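# Free a hanging weight from two of its three cords

## Task

Three cords suspend a weight, and one of them alone is carrying it. Detach the remaining two cords while keeping the weight hanging up, not dropped.

## Robot and tools

Robot: two arms, left_arm and right_arm, each with seven joints and a parallel two-finger gripper. A camera stand sits behind them. Something may occasionally nudge loose objects. Nothing may end up off the table.

Frames: the scene frame has its origin at table-top height, halfway between the nominal arm bases. +x points out over the table, +z up, and left_arm is on the +y side. Image left and right do not follow the arm names. Calibrated bases: left_arm at (+0.049, +0.371, 0) m, quat_wxyz (+1.000, 0, 0, -0.007); right_arm at (+0.044, -0.424, 0) m, quat_wxyz (+1.000, 0, 0, -0.030). Hand positions, orientations, velocities, targets and wrist-camera poses are given in that arm's own base frame. Fixed cameras and the table use the scene frame. Reported hand poses can be off by a few centimetres, more at long reach.

Joint order: every 16-number row, and every per-joint list in results, uses this unusual order for each arm: wrist pitch, shoulder, elbow, upper arm roll, wrist roll, forearm roll, waist. The eighth number is the gripper opening. A row is left_arm's 8 numbers, then right_arm's 8. Always send all 16 numbers, even if only one arm moves.

Joint ranges in radians:
- waist, upper arm roll, forearm roll, wrist roll: -6.283 to 6.283
- shoulder: -2.059 to 2.094
- elbow: -0.192 to 3.927
- wrist pitch: -1.693 to 3.142
A target more than 0.010 rad beyond a stated end, and further out than the current angle, gets the call refused. The true ends may differ by up to 0.010 rad. A joint driven onto its true end reports "joint sent to its limit".

Opening runs from -1 (closed) to +1 (fully open). The pad gap is 0.084 m when fully open. end_effector_position is the point between closed pads, about 2 cm short of the fingertips. Fingers point along the gripper's +z axis and close along its y axis. Closing pushes the tips about 10 mm further along +z, mostly while the gap is above 40 mm. To hold something, command an opening well under grip_measured; a larger gap means a firmer squeeze, up to about 24 N per pad.

Tools:
- execute_actions: actions is a list of up to 15 actions. Each action is a list of up to 15 rows, one per 1/30 s step. Rows are absolute joint-angle targets in radians plus openings. A short action repeats its last row. An empty list just returns the current state. cameras picks which images to return: omitted, null or ["all"] gives all; [] gives none.
- move: target is one 16-number row of absolute angles, or a list of up to 15 such rows. All joints are interpolated together toward it. speed is in rad/s for the joint with the longest way to go: 0.01 to 3.14, default 0.5, either one value or one per target. blend is in rad, one value or one per target; 0 stops at each target. opening_speed is the finger rate on the -1 to 1 scale per second, minimum 0.2. blocking=false returns after about 0.5 s while the motion continues, and a new move replaces it. The whole list shares a 10 s budget. The result adds a "move:" line: done, off_target (at rest but more than 0.01 rad from target), moving, held (a check withheld steps or clearance stopped the path) or fault, plus limits=held if applicable. A move does not steer around obstacles or the other arm.
- wait: seconds from 0 to 10. The arms hold their last commands.
- stop: brakes the running move.
- zoom_image: camera plus region [x0, y0, x1, y1] in pixels, at most 504 by 504. Only cameras in the latest images can be used.
- clear_fault: arm is left_arm or right_arm. It only works after a torque fault has been reported.
- finished_scene: scene is the current scene's number. It is irreversible, so the goal must hold without the robot.

Cameras: cam_head_left, cam_head_right, cam_high, cam_low, cam_left_wrist, cam_right_wrist, each 672x504. Calibration is given per camera and may be slightly off.

Results:
- Joint positions: rad, then the pad gap in m.
- Joint velocities: rad/s; they may read "within noise".
- Joint targets: the angles currently being commanded. Resend these to hold a joint still.
- Tool commands: the current opening commands. Resend them to keep a gripper as it is, because sending 0 is a real command.
- Joint torques: total drive output, including the arm's own weight; noisy, offset, and positive toward larger angles.
- "joint command not followed": the clearance check altered targets on some steps.
- MOTOR HOT and OVER-TEMPERATURE FAULT: overheating warnings and brake stops.

Motion limits: each step, targets stay within 0.637 rad of the measured angle. A target implying a gripper jump over 70 mm is scaled back. Joint targets move no faster than 3.14 rad/s.

Things to avoid:
- Contact torque reaching a joint's load limit causes a torque fault, and the arm stays stopped until clear_fault. Limits in N m: waist 44.1, shoulder 44.3, upper arm roll 28.2, elbow 28.2, forearm roll 28.2, wrist pitch 15.2, wrist roll 15.8. A motor sitting at its torque limit for 1 s also faults.
- Do not press against unreachable poses or hold loads at full stretch for long; this heats the motors.
- Do not hit the arms against each other or grip the other arm's fingers.
- Do not strike fixed or heavy objects, slam, or push hard. Faster moves and targets further past a contact press harder.
- Do not let the weight fall or drop. Keep the supporting cord attached.
- Avoid arm stops of any kind.

Each tool is called after "Call:" as name(argument=value, ...), one argument or row to a line, values as JSON.

## Session

Call:
execute_actions(
  actions=[],
)

Scene clock: 0.00 s.
left_arm: end_effector_position=(+0.1809, -0.1184, +0.3339) grip_measured=+1.00 end_effector_quat_wxyz=(+0.021, +0.788, -0.611, -0.073) | right_arm: end_effector_position=(+0.3863, +0.2092, +0.1989) grip_measured=+1.00 end_effector_quat_wxyz=(+0.185, +0.651, -0.034, +0.736)
Joint names: [wrist pitch, shoulder, elbow, upper arm roll, wrist roll, forearm roll, waist]
Joint positions: left_arm=[1.724 -0.767 0.814 0.12 0.662 0.041 -0.741 0.084] | right_arm=[0.516 -1.294 0.512 1.738 2.538 -1.137 -0.623 0.084]
Joint velocities: within noise
Joint torques (N m): no reading
Joint targets: left_arm=[1.724 -0.767 0.814 0.120 0.662 0.041 -0.741] | right_arm=[0.516 -1.294 0.512 1.738 2.538 -1.137 -0.623]
Tool commands: left_gripper/opening=+1.0 right_gripper/opening=+1.0

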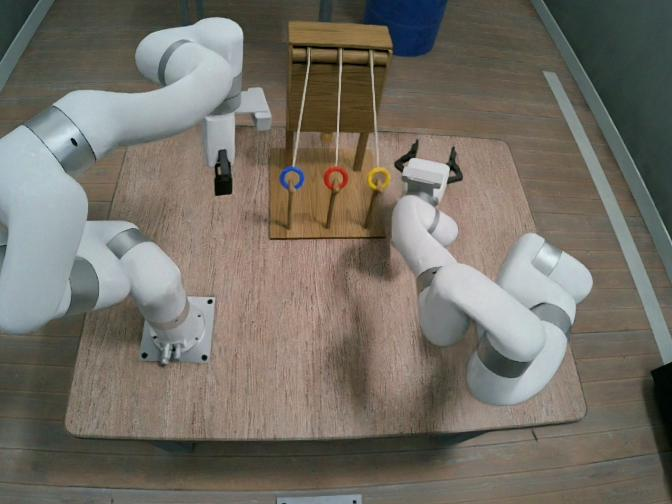

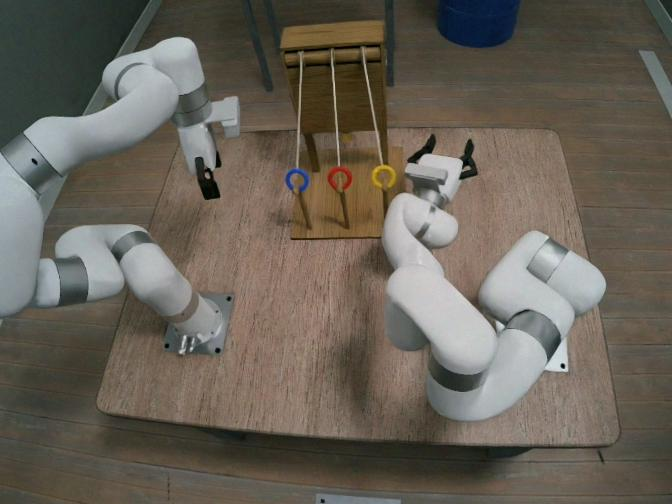

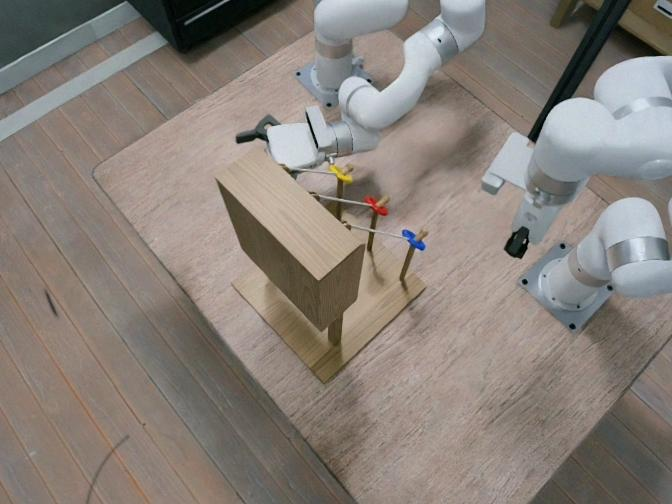

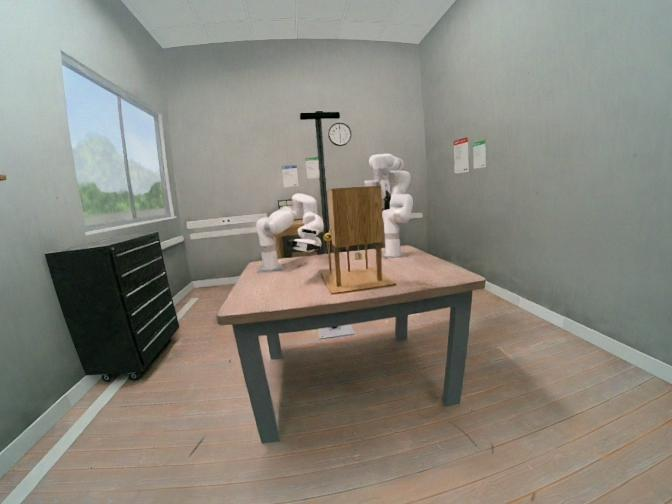

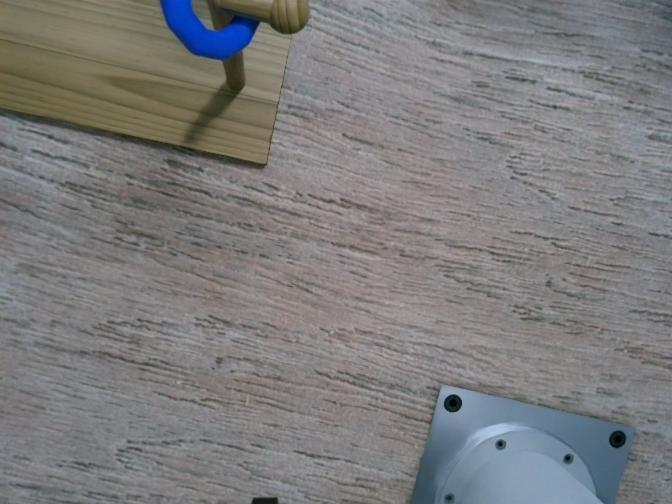

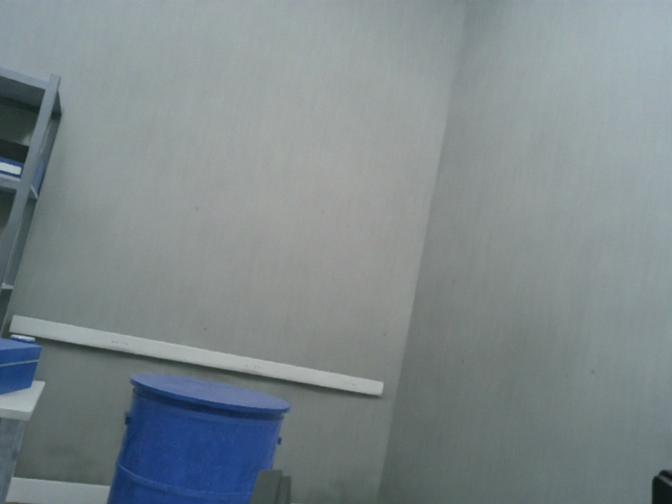

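Call:
zoom_image(
  camera="cam_head_left",
  region=[250, 10, 420, 250],
)

Call:
zoom_image(
  camera="cam_head_right",
  region=[260, 10, 430, 250],
)

Call:
zoom_image(
  camera="cam_high",
  region=[200, 120, 460, 390],
)

Call:
zoom_image(
  camera="cam_low",
  region=[260, 160, 440, 310],
)

Scaled by 2.100 from the camera's 672x504 image, which has a finer 960x720 frame.

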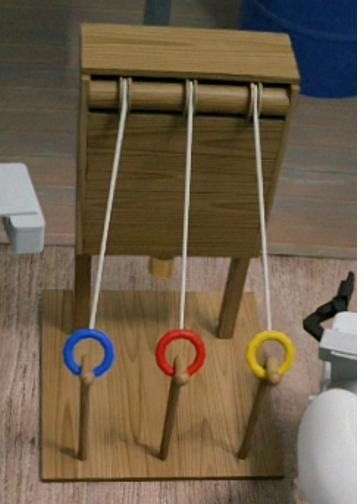

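Scaled by 2.100 from the camera's 672x504 image, which has a finer 960x720 frame.

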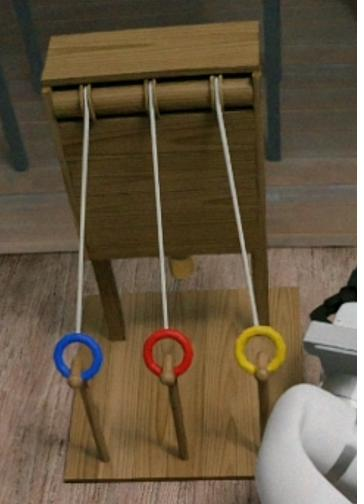

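Scaled by 1.867 from the camera's 672x504 image, which has a finer 960x720 frame.

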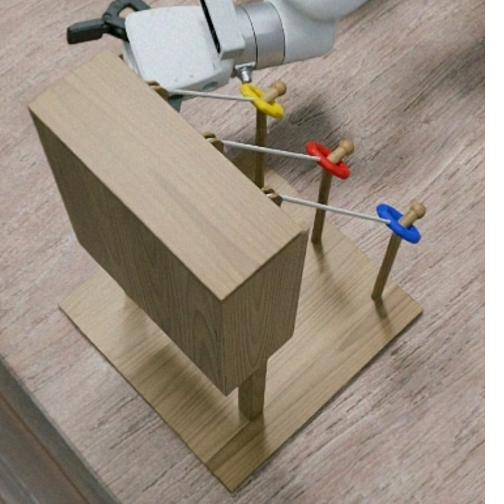

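Scaled by 2.800 from the camera's 672x504 image, which has a finer 960x720 frame.

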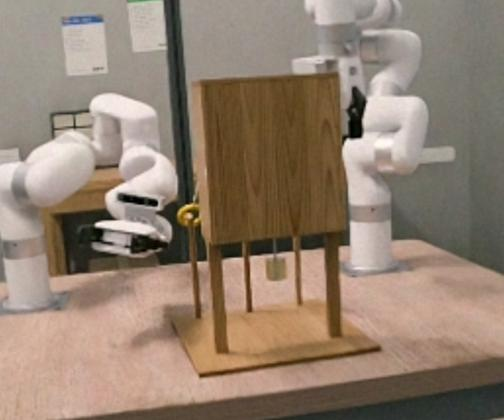

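Call:
zoom_image(
  camera="cam_left_wrist",
  region=[0, 0, 320, 180],
)

Call:
zoom_image(
  camera="cam_high",
  region=[310, 150, 440, 250],
)

Call:
zoom_image(
  camera="cam_head_left",
  region=[270, 150, 400, 240],
)

Call:
zoom_image(
  camera="cam_head_right",
  region=[275, 150, 405, 240],
)

Call:
zoom_image(
  camera="cam_low",
  region=[310, 220, 400, 300],
)

Scaled by 1.575 from the camera's 672x504 image, which has a finer 960x720 frame.

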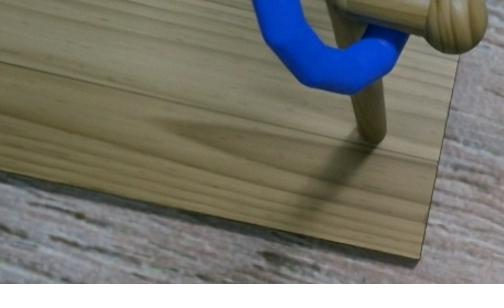

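Scaled by 3.877 from the camera's 672x504 image, which has a finer 960x720 frame.

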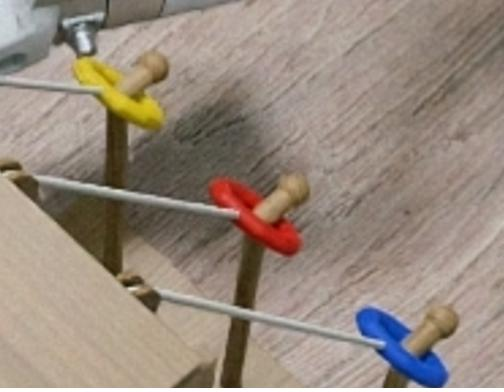

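Scaled by 3.877 from the camera's 672x504 image, which has a finer 960x720 frame.

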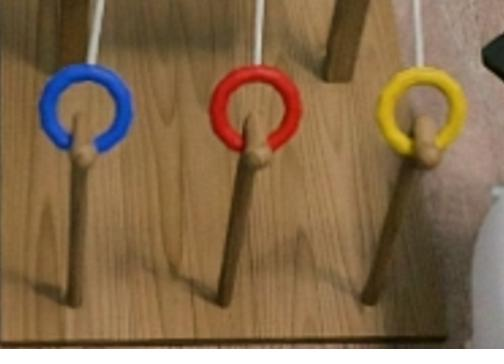

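Scaled by 3.877 from the camera's 672x504 image, which has a finer 960x720 frame.

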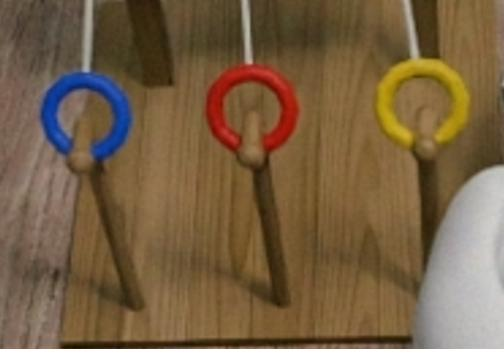

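Scaled by 5.600 from the camera's 672x504 image, which has a finer 960x720 frame.

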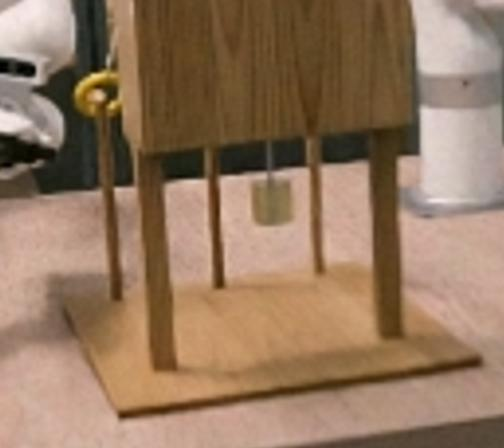

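Call:
move(
  target=[0.941, -0.781, 0.441, -0.499, -1.571, 0.603, -0.825, 1.0, 0.516, -1.294, 0.512, 1.738, 2.538, -1.137, -0.623, 1.0],
  speed=0.7,
)

Scene clock: 22.27 s.
left_arm: end_effector_position=(+0.2052, -0.2752, +0.2832) grip_measured=+1.00 end_effector_quat_wxyz=(-0.003, +0.906, +0.006, +0.423) | right_arm: end_effector_position=(+0.3863, +0.2094, +0.1987) grip_measured=+1.00 end_effector_quat_wxyz=(+0.184, +0.651, -0.034, +0.736)
Joint names: [wrist pitch, shoulder, elbow, upper arm roll, wrist roll, forearm roll, waist]
Joint positions: left_arm=[0.941 -0.781 0.441 -0.499 -1.571 0.603 -0.825 0.084] | right_arm=[0.516 -1.294 0.512 1.738 2.538 -1.137 -0.623 0.084]
Joint torques (N m): left_arm=[-2.93 -7.36 11.36 2.06 -1.32 4.24 -5.3] | right_arm=[0.46 20.78 2.69 -12.34 1.34 1.58 -5.54]
Joint targets: left_arm=[0.941 -0.781 0.441 -0.499 -1.571 0.603 -0.825] | right_arm=[0.516 -1.294 0.512 1.738 2.538 -1.137 -0.623]
move: done
camera_calibration:
cam_left_wrist: T_world_to_cam=[[0.0134551, -0.999908, 0.00172242, -0.248261], [-0.652416, -0.0100845, -0.757794, 0.413104], [0.757742, 0.00907244, -0.652491, 0.164769], [0, 0, 0, 1]] pos_world=[0.148004, -0.245567, 0.420986]
cam_right_wrist: T_world_to_cam=[[-0.334687, -0.925078, 0.179488, 0.316937], [0.103664, -0.225461, -0.968721, 0.262687], [0.93661, -0.305612, 0.171356, -0.197723], [0, 0, 0, 1]] pos_world=[0.264033, 0.291991, 0.231465]

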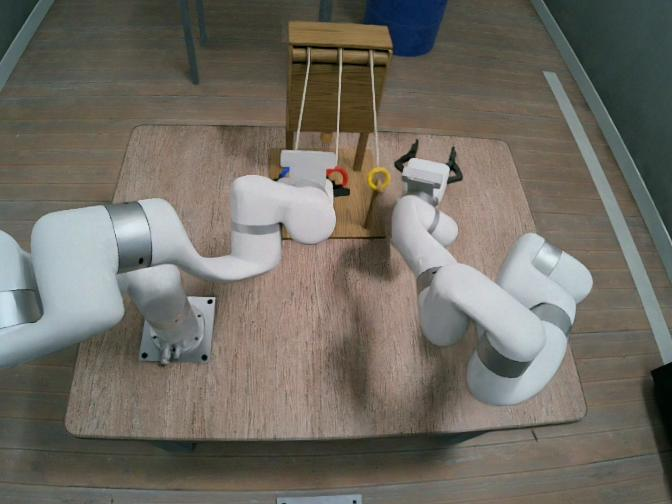

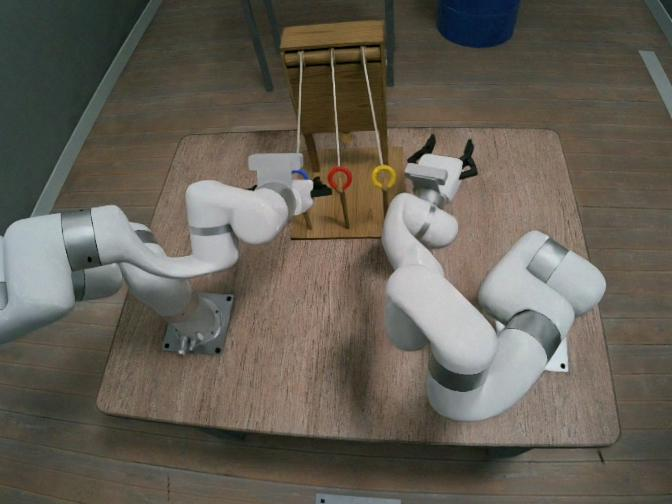

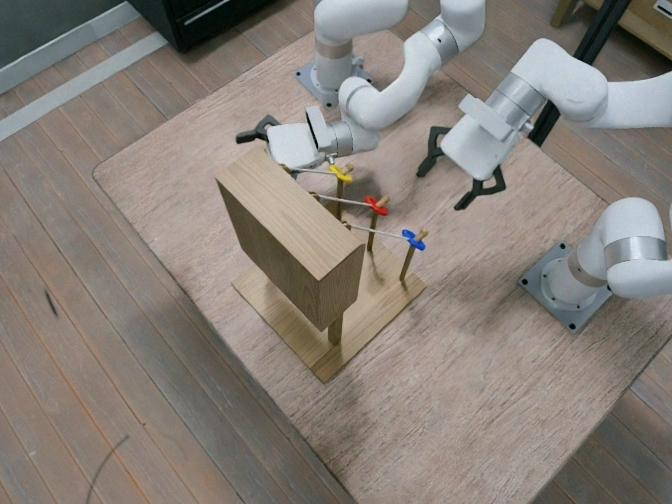

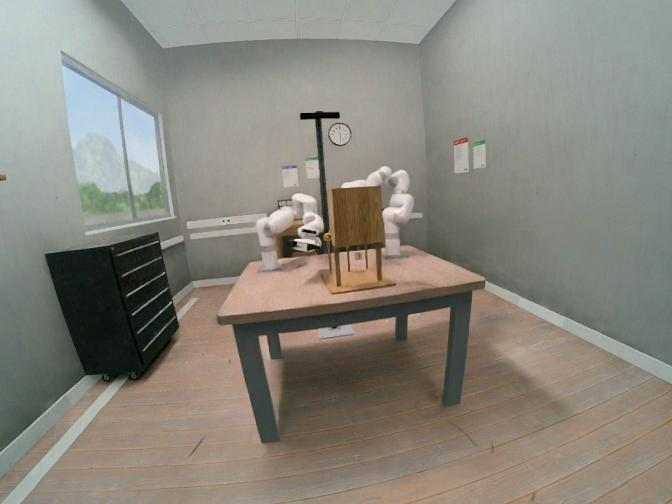

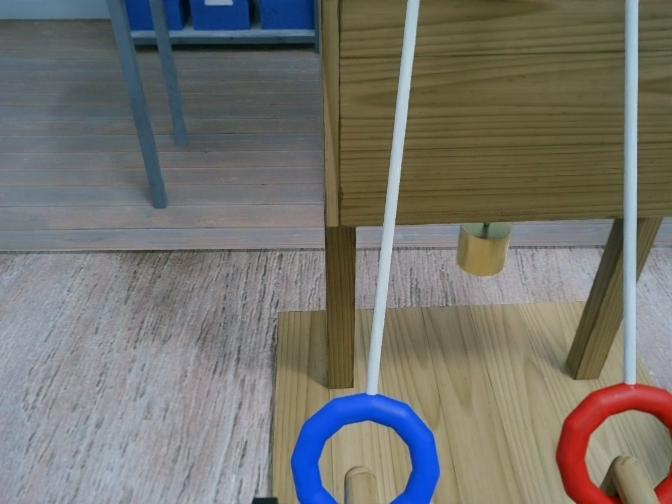

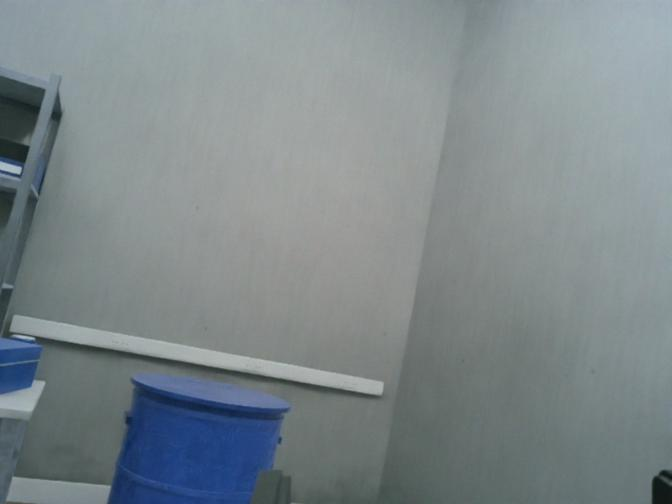

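Call:
zoom_image(
  camera="cam_left_wrist",
  region=[260, 370, 460, 504],
)

Call:
zoom_image(
  camera="cam_left_wrist",
  region=[420, 190, 560, 310],
)

Call:
zoom_image(
  camera="cam_left_wrist",
  region=[320, 0, 672, 260],
)

Scaled by 2.520 from the camera's 672x504 image, which has a finer 960x720 frame.

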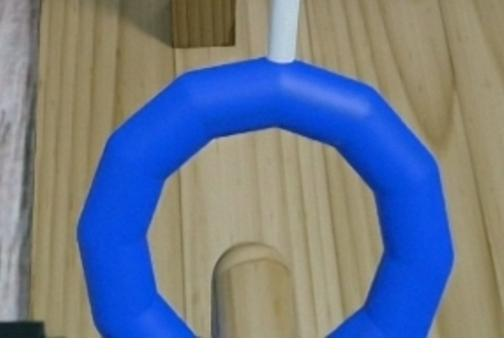

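Scaled by 3.600 from the camera's 672x504 image, which has a finer 960x720 frame.

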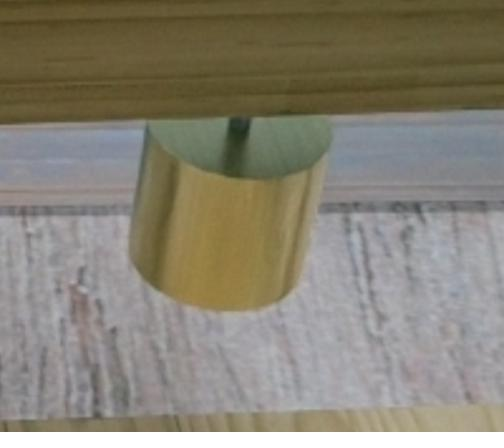

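Scaled by 1.432 from the camera's 672x504 image, which has a finer 960x720 frame.

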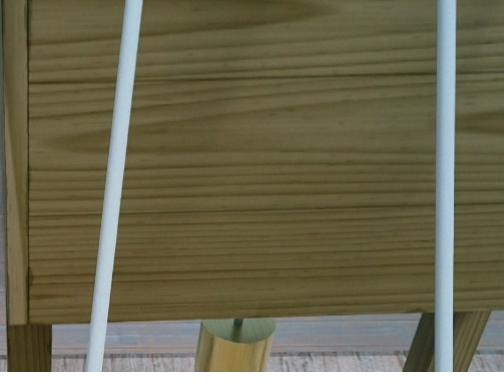

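Call:
zoom_image(
  camera="cam_head_right",
  region=[230, 130, 360, 230],
)

Call:
zoom_image(
  camera="cam_head_left",
  region=[240, 130, 370, 230],
)

Call:
zoom_image(
  camera="cam_high",
  region=[380, 80, 540, 260],
)

Scaled by 3.877 from the camera's 672x504 image, which has a finer 960x720 frame.

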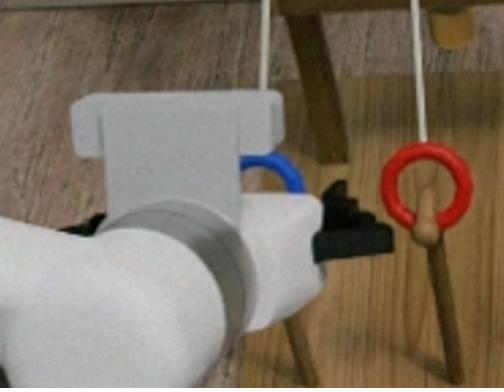

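Scaled by 3.877 from the camera's 672x504 image, which has a finer 960x720 frame.

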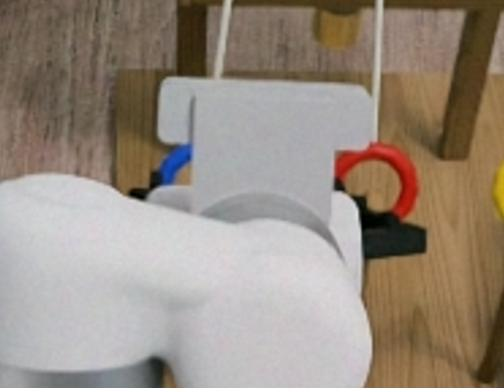

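Scaled by 2.800 from the camera's 672x504 image, which has a finer 960x720 frame.

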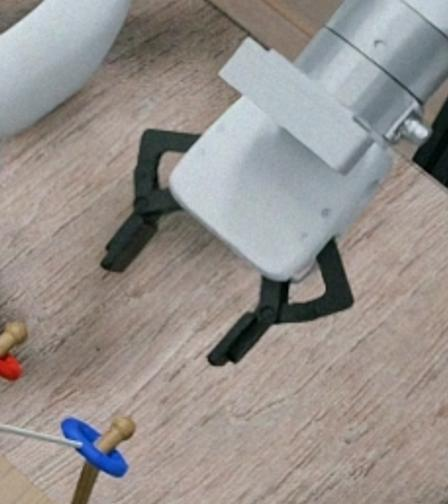

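Call:
move(
  target=[0.787, -0.800, 0.330, -0.492, -1.571, 0.644, -0.732, 0.8, 0.516, -1.294, 0.512, 1.738, 2.538, -1.137, -0.623, 1.0],
  speed=0.4,
)

Scene clock: 26.97 s.
left_arm: end_effector_position=(+0.2302, -0.2565, +0.2508) grip_measured=+0.80 end_effector_quat_wxyz=(-0.003, +0.906, +0.006, +0.422) | right_arm: end_effector_position=(+0.3863, +0.2094, +0.1987) grip_measured=+1.00 end_effector_quat_wxyz=(+0.184, +0.651, -0.034, +0.736)
Joint names: [wrist pitch, shoulder, elbow, upper arm roll, wrist roll, forearm roll, waist]
Joint positions: left_arm=[0.787 -0.8 0.33 -0.492 -1.571 0.644 -0.732 0.077] | right_arm=[0.516 -1.294 0.512 1.738 2.538 -1.137 -0.623 0.084]
Joint torques (N m): left_arm=[-2.87 -7.06 11.23 12.77 -0.06 3.82 5.24] | right_arm=[0.46 21.01 2.92 -12.2 1.21 1.63 -5.92]
Joint targets: left_arm=[0.787 -0.800 0.330 -0.492 -1.571 0.644 -0.732] | right_arm=[0.516 -1.294 0.512 1.738 2.538 -1.137 -0.623]
move: done
camera_calibration:
cam_left_wrist: T_world_to_cam=[[0.013674, -0.999905, 0.00165503, -0.229756], [-0.653276, -0.0101868, -0.757051, 0.405032], [0.756996, 0.0092707, -0.653353, 0.125011], [0, 0, 0, 1]] pos_world=[0.173107, -0.226767, 0.388687]
cam_right_wrist: T_world_to_cam=[[-0.334687, -0.925078, 0.179488, 0.316937], [0.103664, -0.225461, -0.968721, 0.262687], [0.93661, -0.305612, 0.171356, -0.197723], [0, 0, 0, 1]] pos_world=[0.264033, 0.291991, 0.231465]

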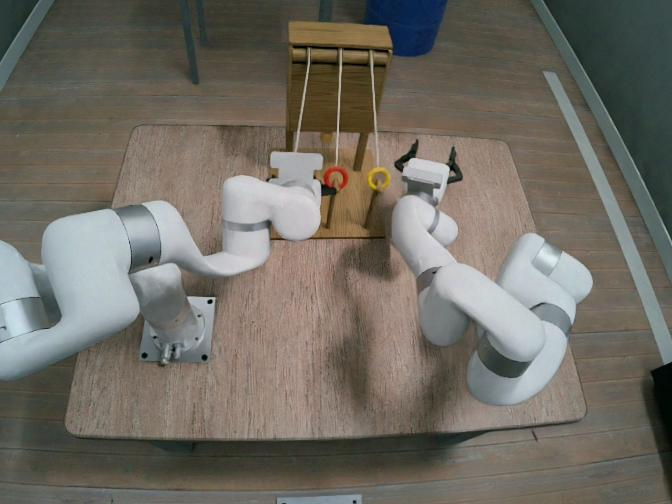

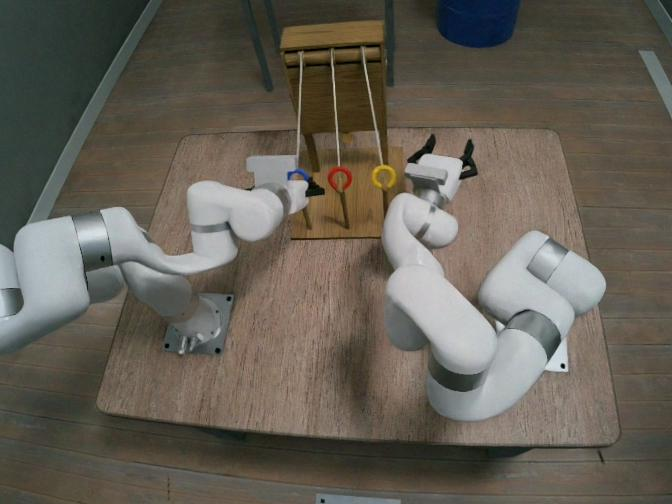

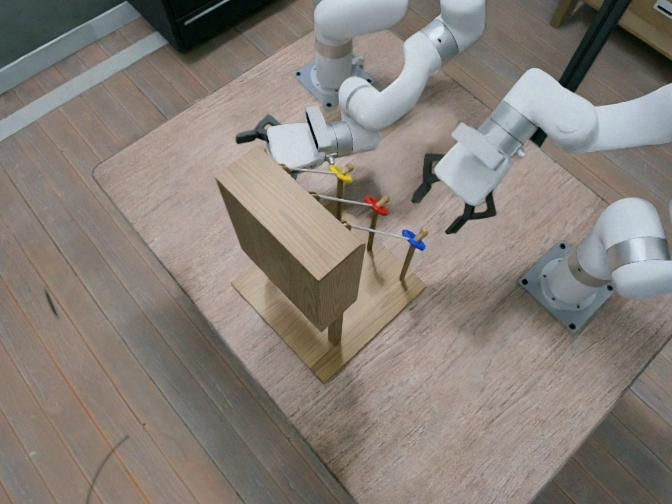

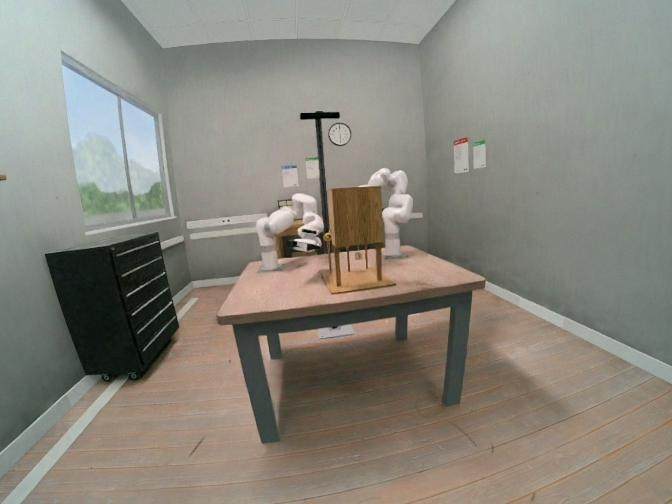

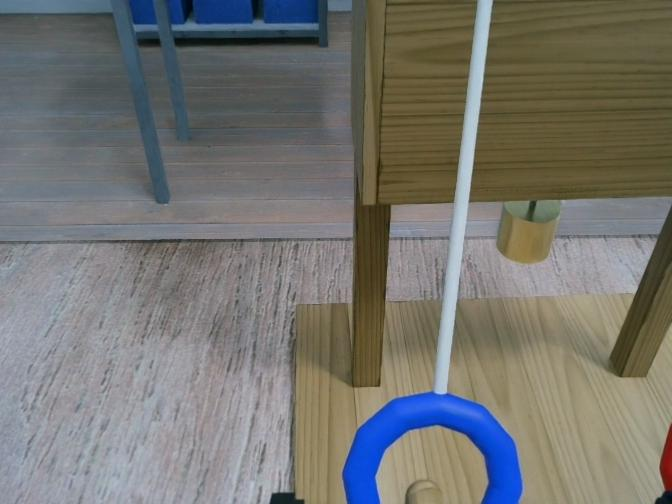

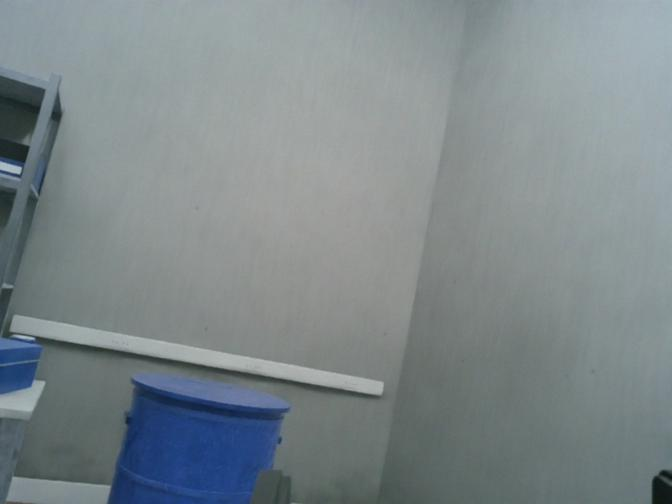

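Call:
zoom_image(
  camera="cam_left_wrist",
  region=[260, 370, 560, 504],
)

Call:
zoom_image(
  camera="cam_high",
  region=[380, 110, 540, 280],
)

Scaled by 1.680 from the camera's 672x504 image, which has a finer 960x720 frame.

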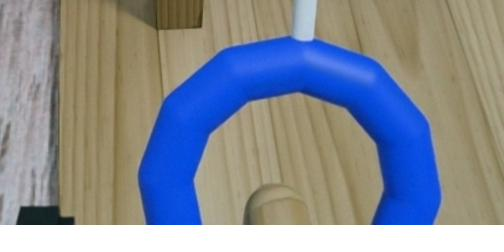

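Scaled by 2.965 from the camera's 672x504 image, which has a finer 960x720 frame.

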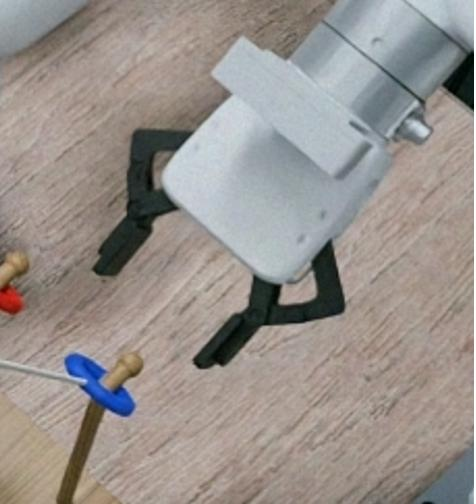

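Call:
move(
  target=[
    [0.640, -0.760, 0.306, -0.566, -1.571, 0.660, -0.567, 0.8, 0.516, -1.294, 0.512, 1.738, 2.538, -1.137, -0.623, 1.0],
    [0.484, -0.723, 0.294, -0.683, -1.571, 0.666, -0.363, 0.8, 0.516, -1.294, 0.512, 1.738, 2.538, -1.137, -0.623, 1.0],
  ],
  speed=0.25,
  blend=[0.05, 0],
)

Scene clock: 30.17 s.
left_arm: end_effector_position=(+0.2736, -0.2561, +0.2121) grip_measured=+0.80 end_effector_quat_wxyz=(-0.003, +0.906, +0.007, +0.423) | right_arm: end_effector_position=(+0.3863, +0.2094, +0.1987) grip_measured=+1.00 end_effector_quat_wxyz=(+0.184, +0.651, -0.034, +0.736)
Joint names: [wrist pitch, shoulder, elbow, upper arm roll, wrist roll, forearm roll, waist]
Joint positions: left_arm=[0.484 -0.723 0.294 -0.683 -1.571 0.666 -0.363 0.077] | right_arm=[0.516 -1.294 0.512 1.738 2.538 -1.137 -0.623 0.084]
Joint torques (N m): left_arm=[-2.83 3.59 10.19 3.54 0.98 3.18 5.12] | right_arm=[0.43 20.64 2.8 -12.4 1.35 1.53 -5.66]
Joint targets: left_arm=[0.484 -0.723 0.294 -0.683 -1.571 0.666 -0.363] | right_arm=[0.516 -1.294 0.512 1.738 2.538 -1.137 -0.623]
move: done
camera_calibration:
cam_left_wrist: T_world_to_cam=[[0.0137373, -0.999904, 0.00174038, -0.230027], [-0.65279, -0.0102868, -0.757469, 0.403966], [0.757414, 0.00926945, -0.652869, 0.0666206], [0, 0, 0, 1]] pos_world=[0.216405, -0.226467, 0.349886]
cam_right_wrist: T_world_to_cam=[[-0.334687, -0.925078, 0.179488, 0.316937], [0.103664, -0.225461, -0.968721, 0.262687], [0.93661, -0.305612, 0.171356, -0.197723], [0, 0, 0, 1]] pos_world=[0.264033, 0.291991, 0.231465]

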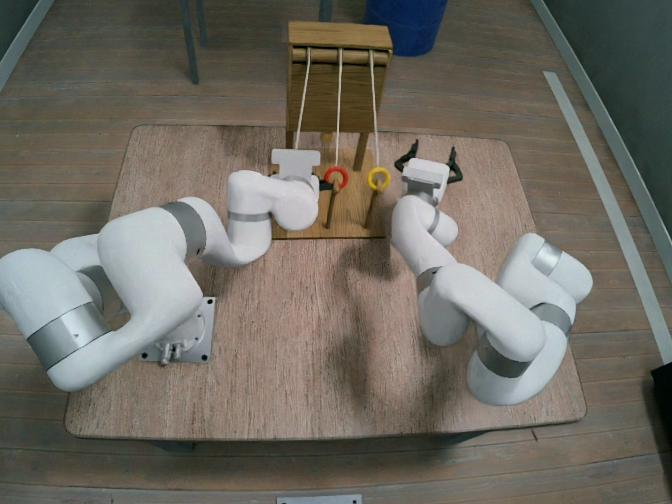

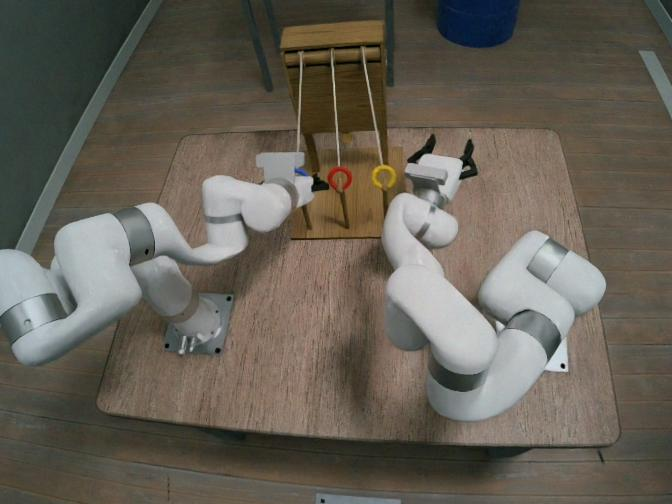

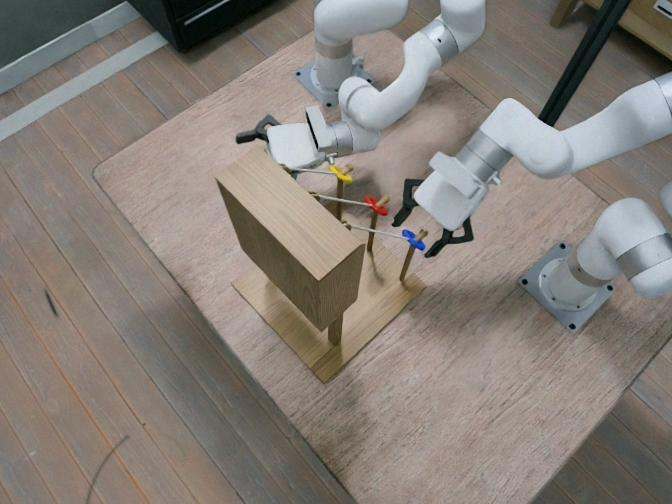

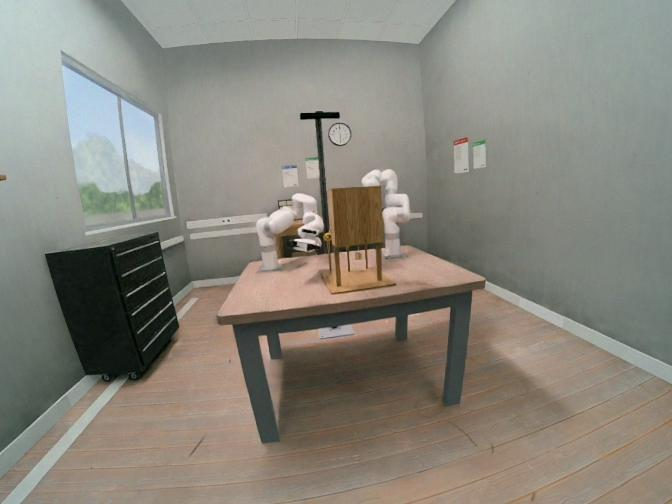

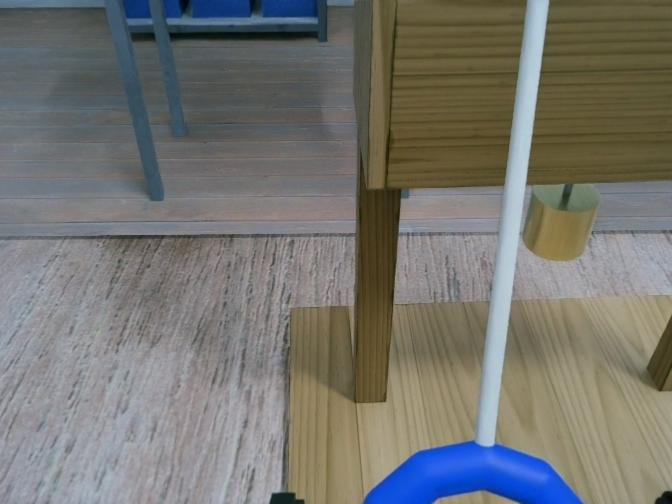

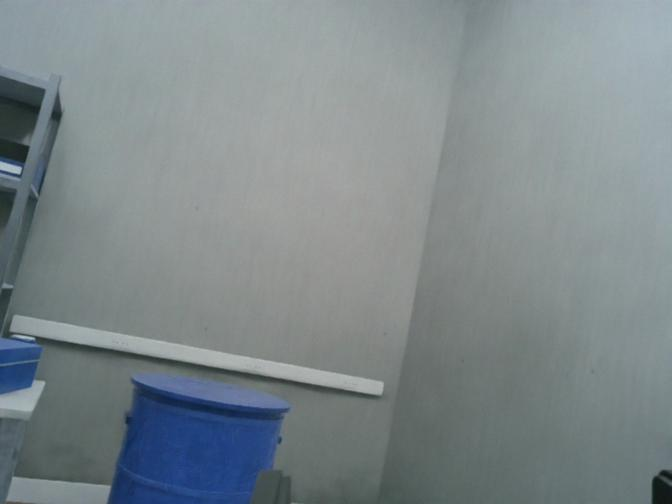

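Call:
zoom_image(
  camera="cam_high",
  region=[370, 130, 520, 270],
)

Call:
zoom_image(
  camera="cam_head_right",
  region=[240, 130, 350, 230],
)

Call:
zoom_image(
  camera="cam_left_wrist",
  region=[250, 370, 672, 504],
)

Scaled by 3.360 from the camera's 672x504 image, which has a finer 960x720 frame.

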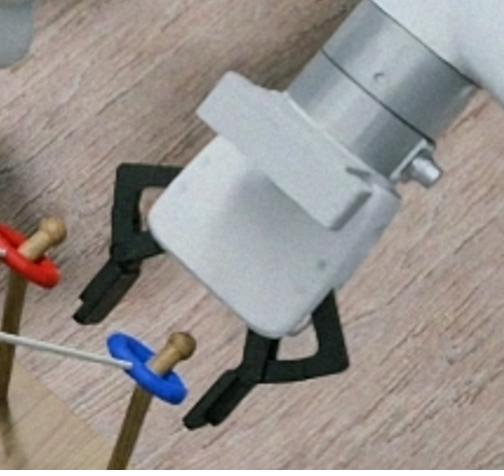

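Scaled by 4.582 from the camera's 672x504 image, which has a finer 960x720 frame.

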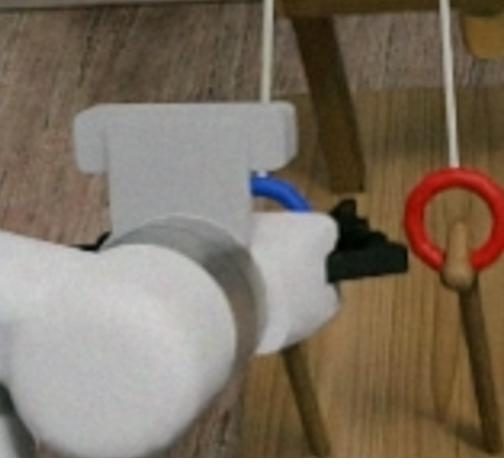

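Scaled by 1.194 from the camera's 672x504 image, which has a finer 960x720 frame.

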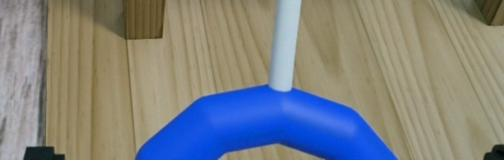

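Call:
move(
  target=[0.434, -0.712, 0.292, -0.726, -1.571, 0.666, -0.291, 0.8, 0.516, -1.294, 0.512, 1.738, 2.538, -1.137, -0.623, 1.0],
  speed=0.2,
  cameras=["cam_high", "cam_left_wrist", "cam_low"],
)

Call:
zoom_image(
  camera="cam_high",
  region=[370, 130, 520, 270],
)

Call:
zoom_image(
  camera="cam_low",
  region=[310, 220, 400, 300],
)

Scene clock: 32.23 s.
left_arm: end_effector_position=(+0.2808, -0.2552, +0.2055) grip_measured=+0.80 end_effector_quat_wxyz=(-0.003, +0.907, +0.008, +0.422) | right_arm: end_effector_position=(+0.3863, +0.2094, +0.1987) grip_measured=+1.00 end_effector_quat_wxyz=(+0.184, +0.651, -0.034, +0.736)
Joint names: [wrist pitch, shoulder, elbow, upper arm roll, wrist roll, forearm roll, waist]
Joint positions: left_arm=[0.434 -0.712 0.292 -0.726 -1.571 0.666 -0.291 0.077] | right_arm=[0.516 -1.294 0.512 1.738 2.538 -1.137 -0.623 0.084]
Joint torques (N m): left_arm=[-2.88 3.66 9.96 3.99 1.1 3.11 5.14] | right_arm=[0.56 20.73 2.94 -12.42 1.22 1.6 -5.79]
Joint targets: left_arm=[0.434 -0.712 0.292 -0.726 -1.571 0.666 -0.291] | right_arm=[0.516 -1.294 0.512 1.738 2.538 -1.137 -0.623]
move: done
camera_calibration:
cam_left_wrist: T_world_to_cam=[[0.0158301, -0.999872, 0.00217675, -0.22983], [-0.654257, -0.0120045, -0.756177, 0.403386], [0.756106, 0.0105462, -0.654364, 0.0578541], [0, 0, 0, 1]] pos_world=[0.223812, -0.225568, 0.343389]
Images, in order (width x height): cam_high 672x504, cam_low 672x504, cam_left_wrist 672x504.

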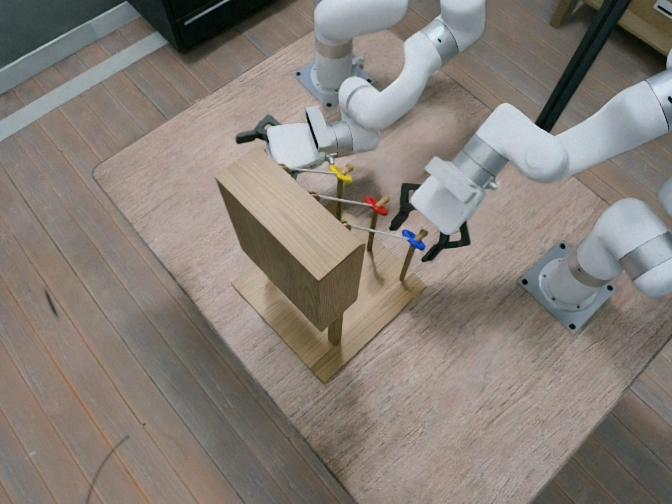

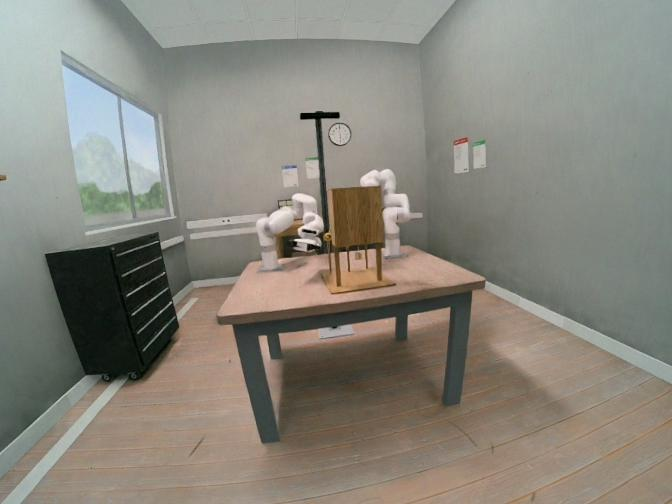

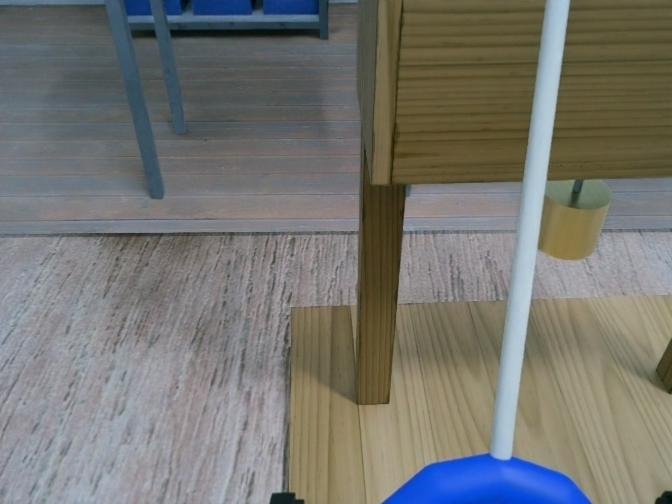

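Scaled by 3.360 from the camera's 672x504 image, which has a finer 960x720 frame.

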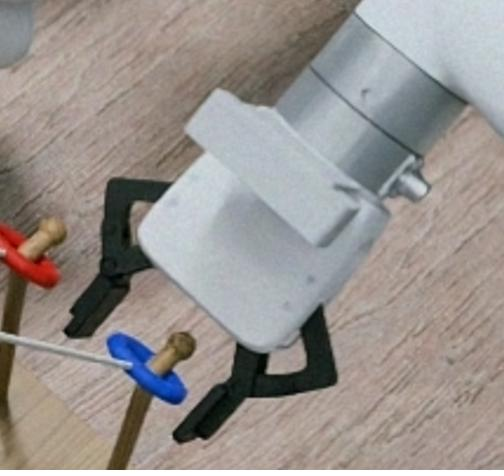

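Scaled by 5.600 from the camera's 672x504 image, which has a finer 960x720 frame.

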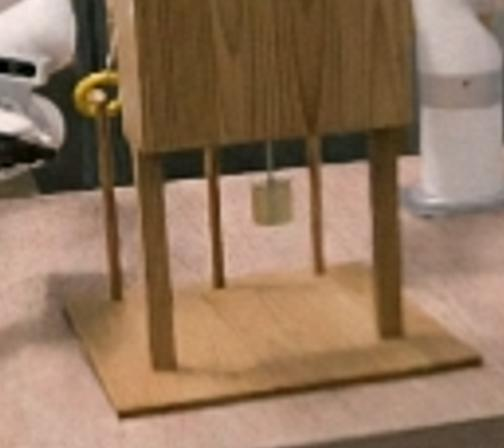

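Call:
zoom_image(
  camera="cam_high",
  region=[382, 200, 452, 270],
)

Call:
zoom_image(
  camera="cam_left_wrist",
  region=[250, 400, 672, 504],
)

Scaled by 7.200 from the camera's 672x504 image, which has a finer 960x720 frame.

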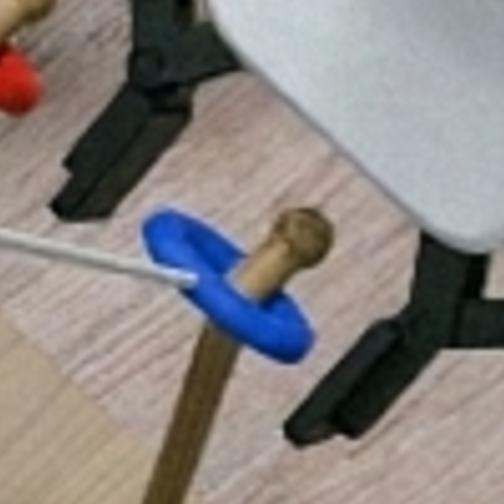

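Scaled by 1.194 from the camera's 672x504 image, which has a finer 960x720 frame.

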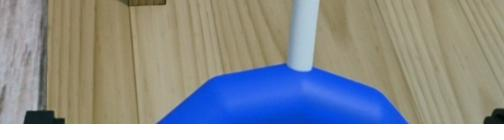

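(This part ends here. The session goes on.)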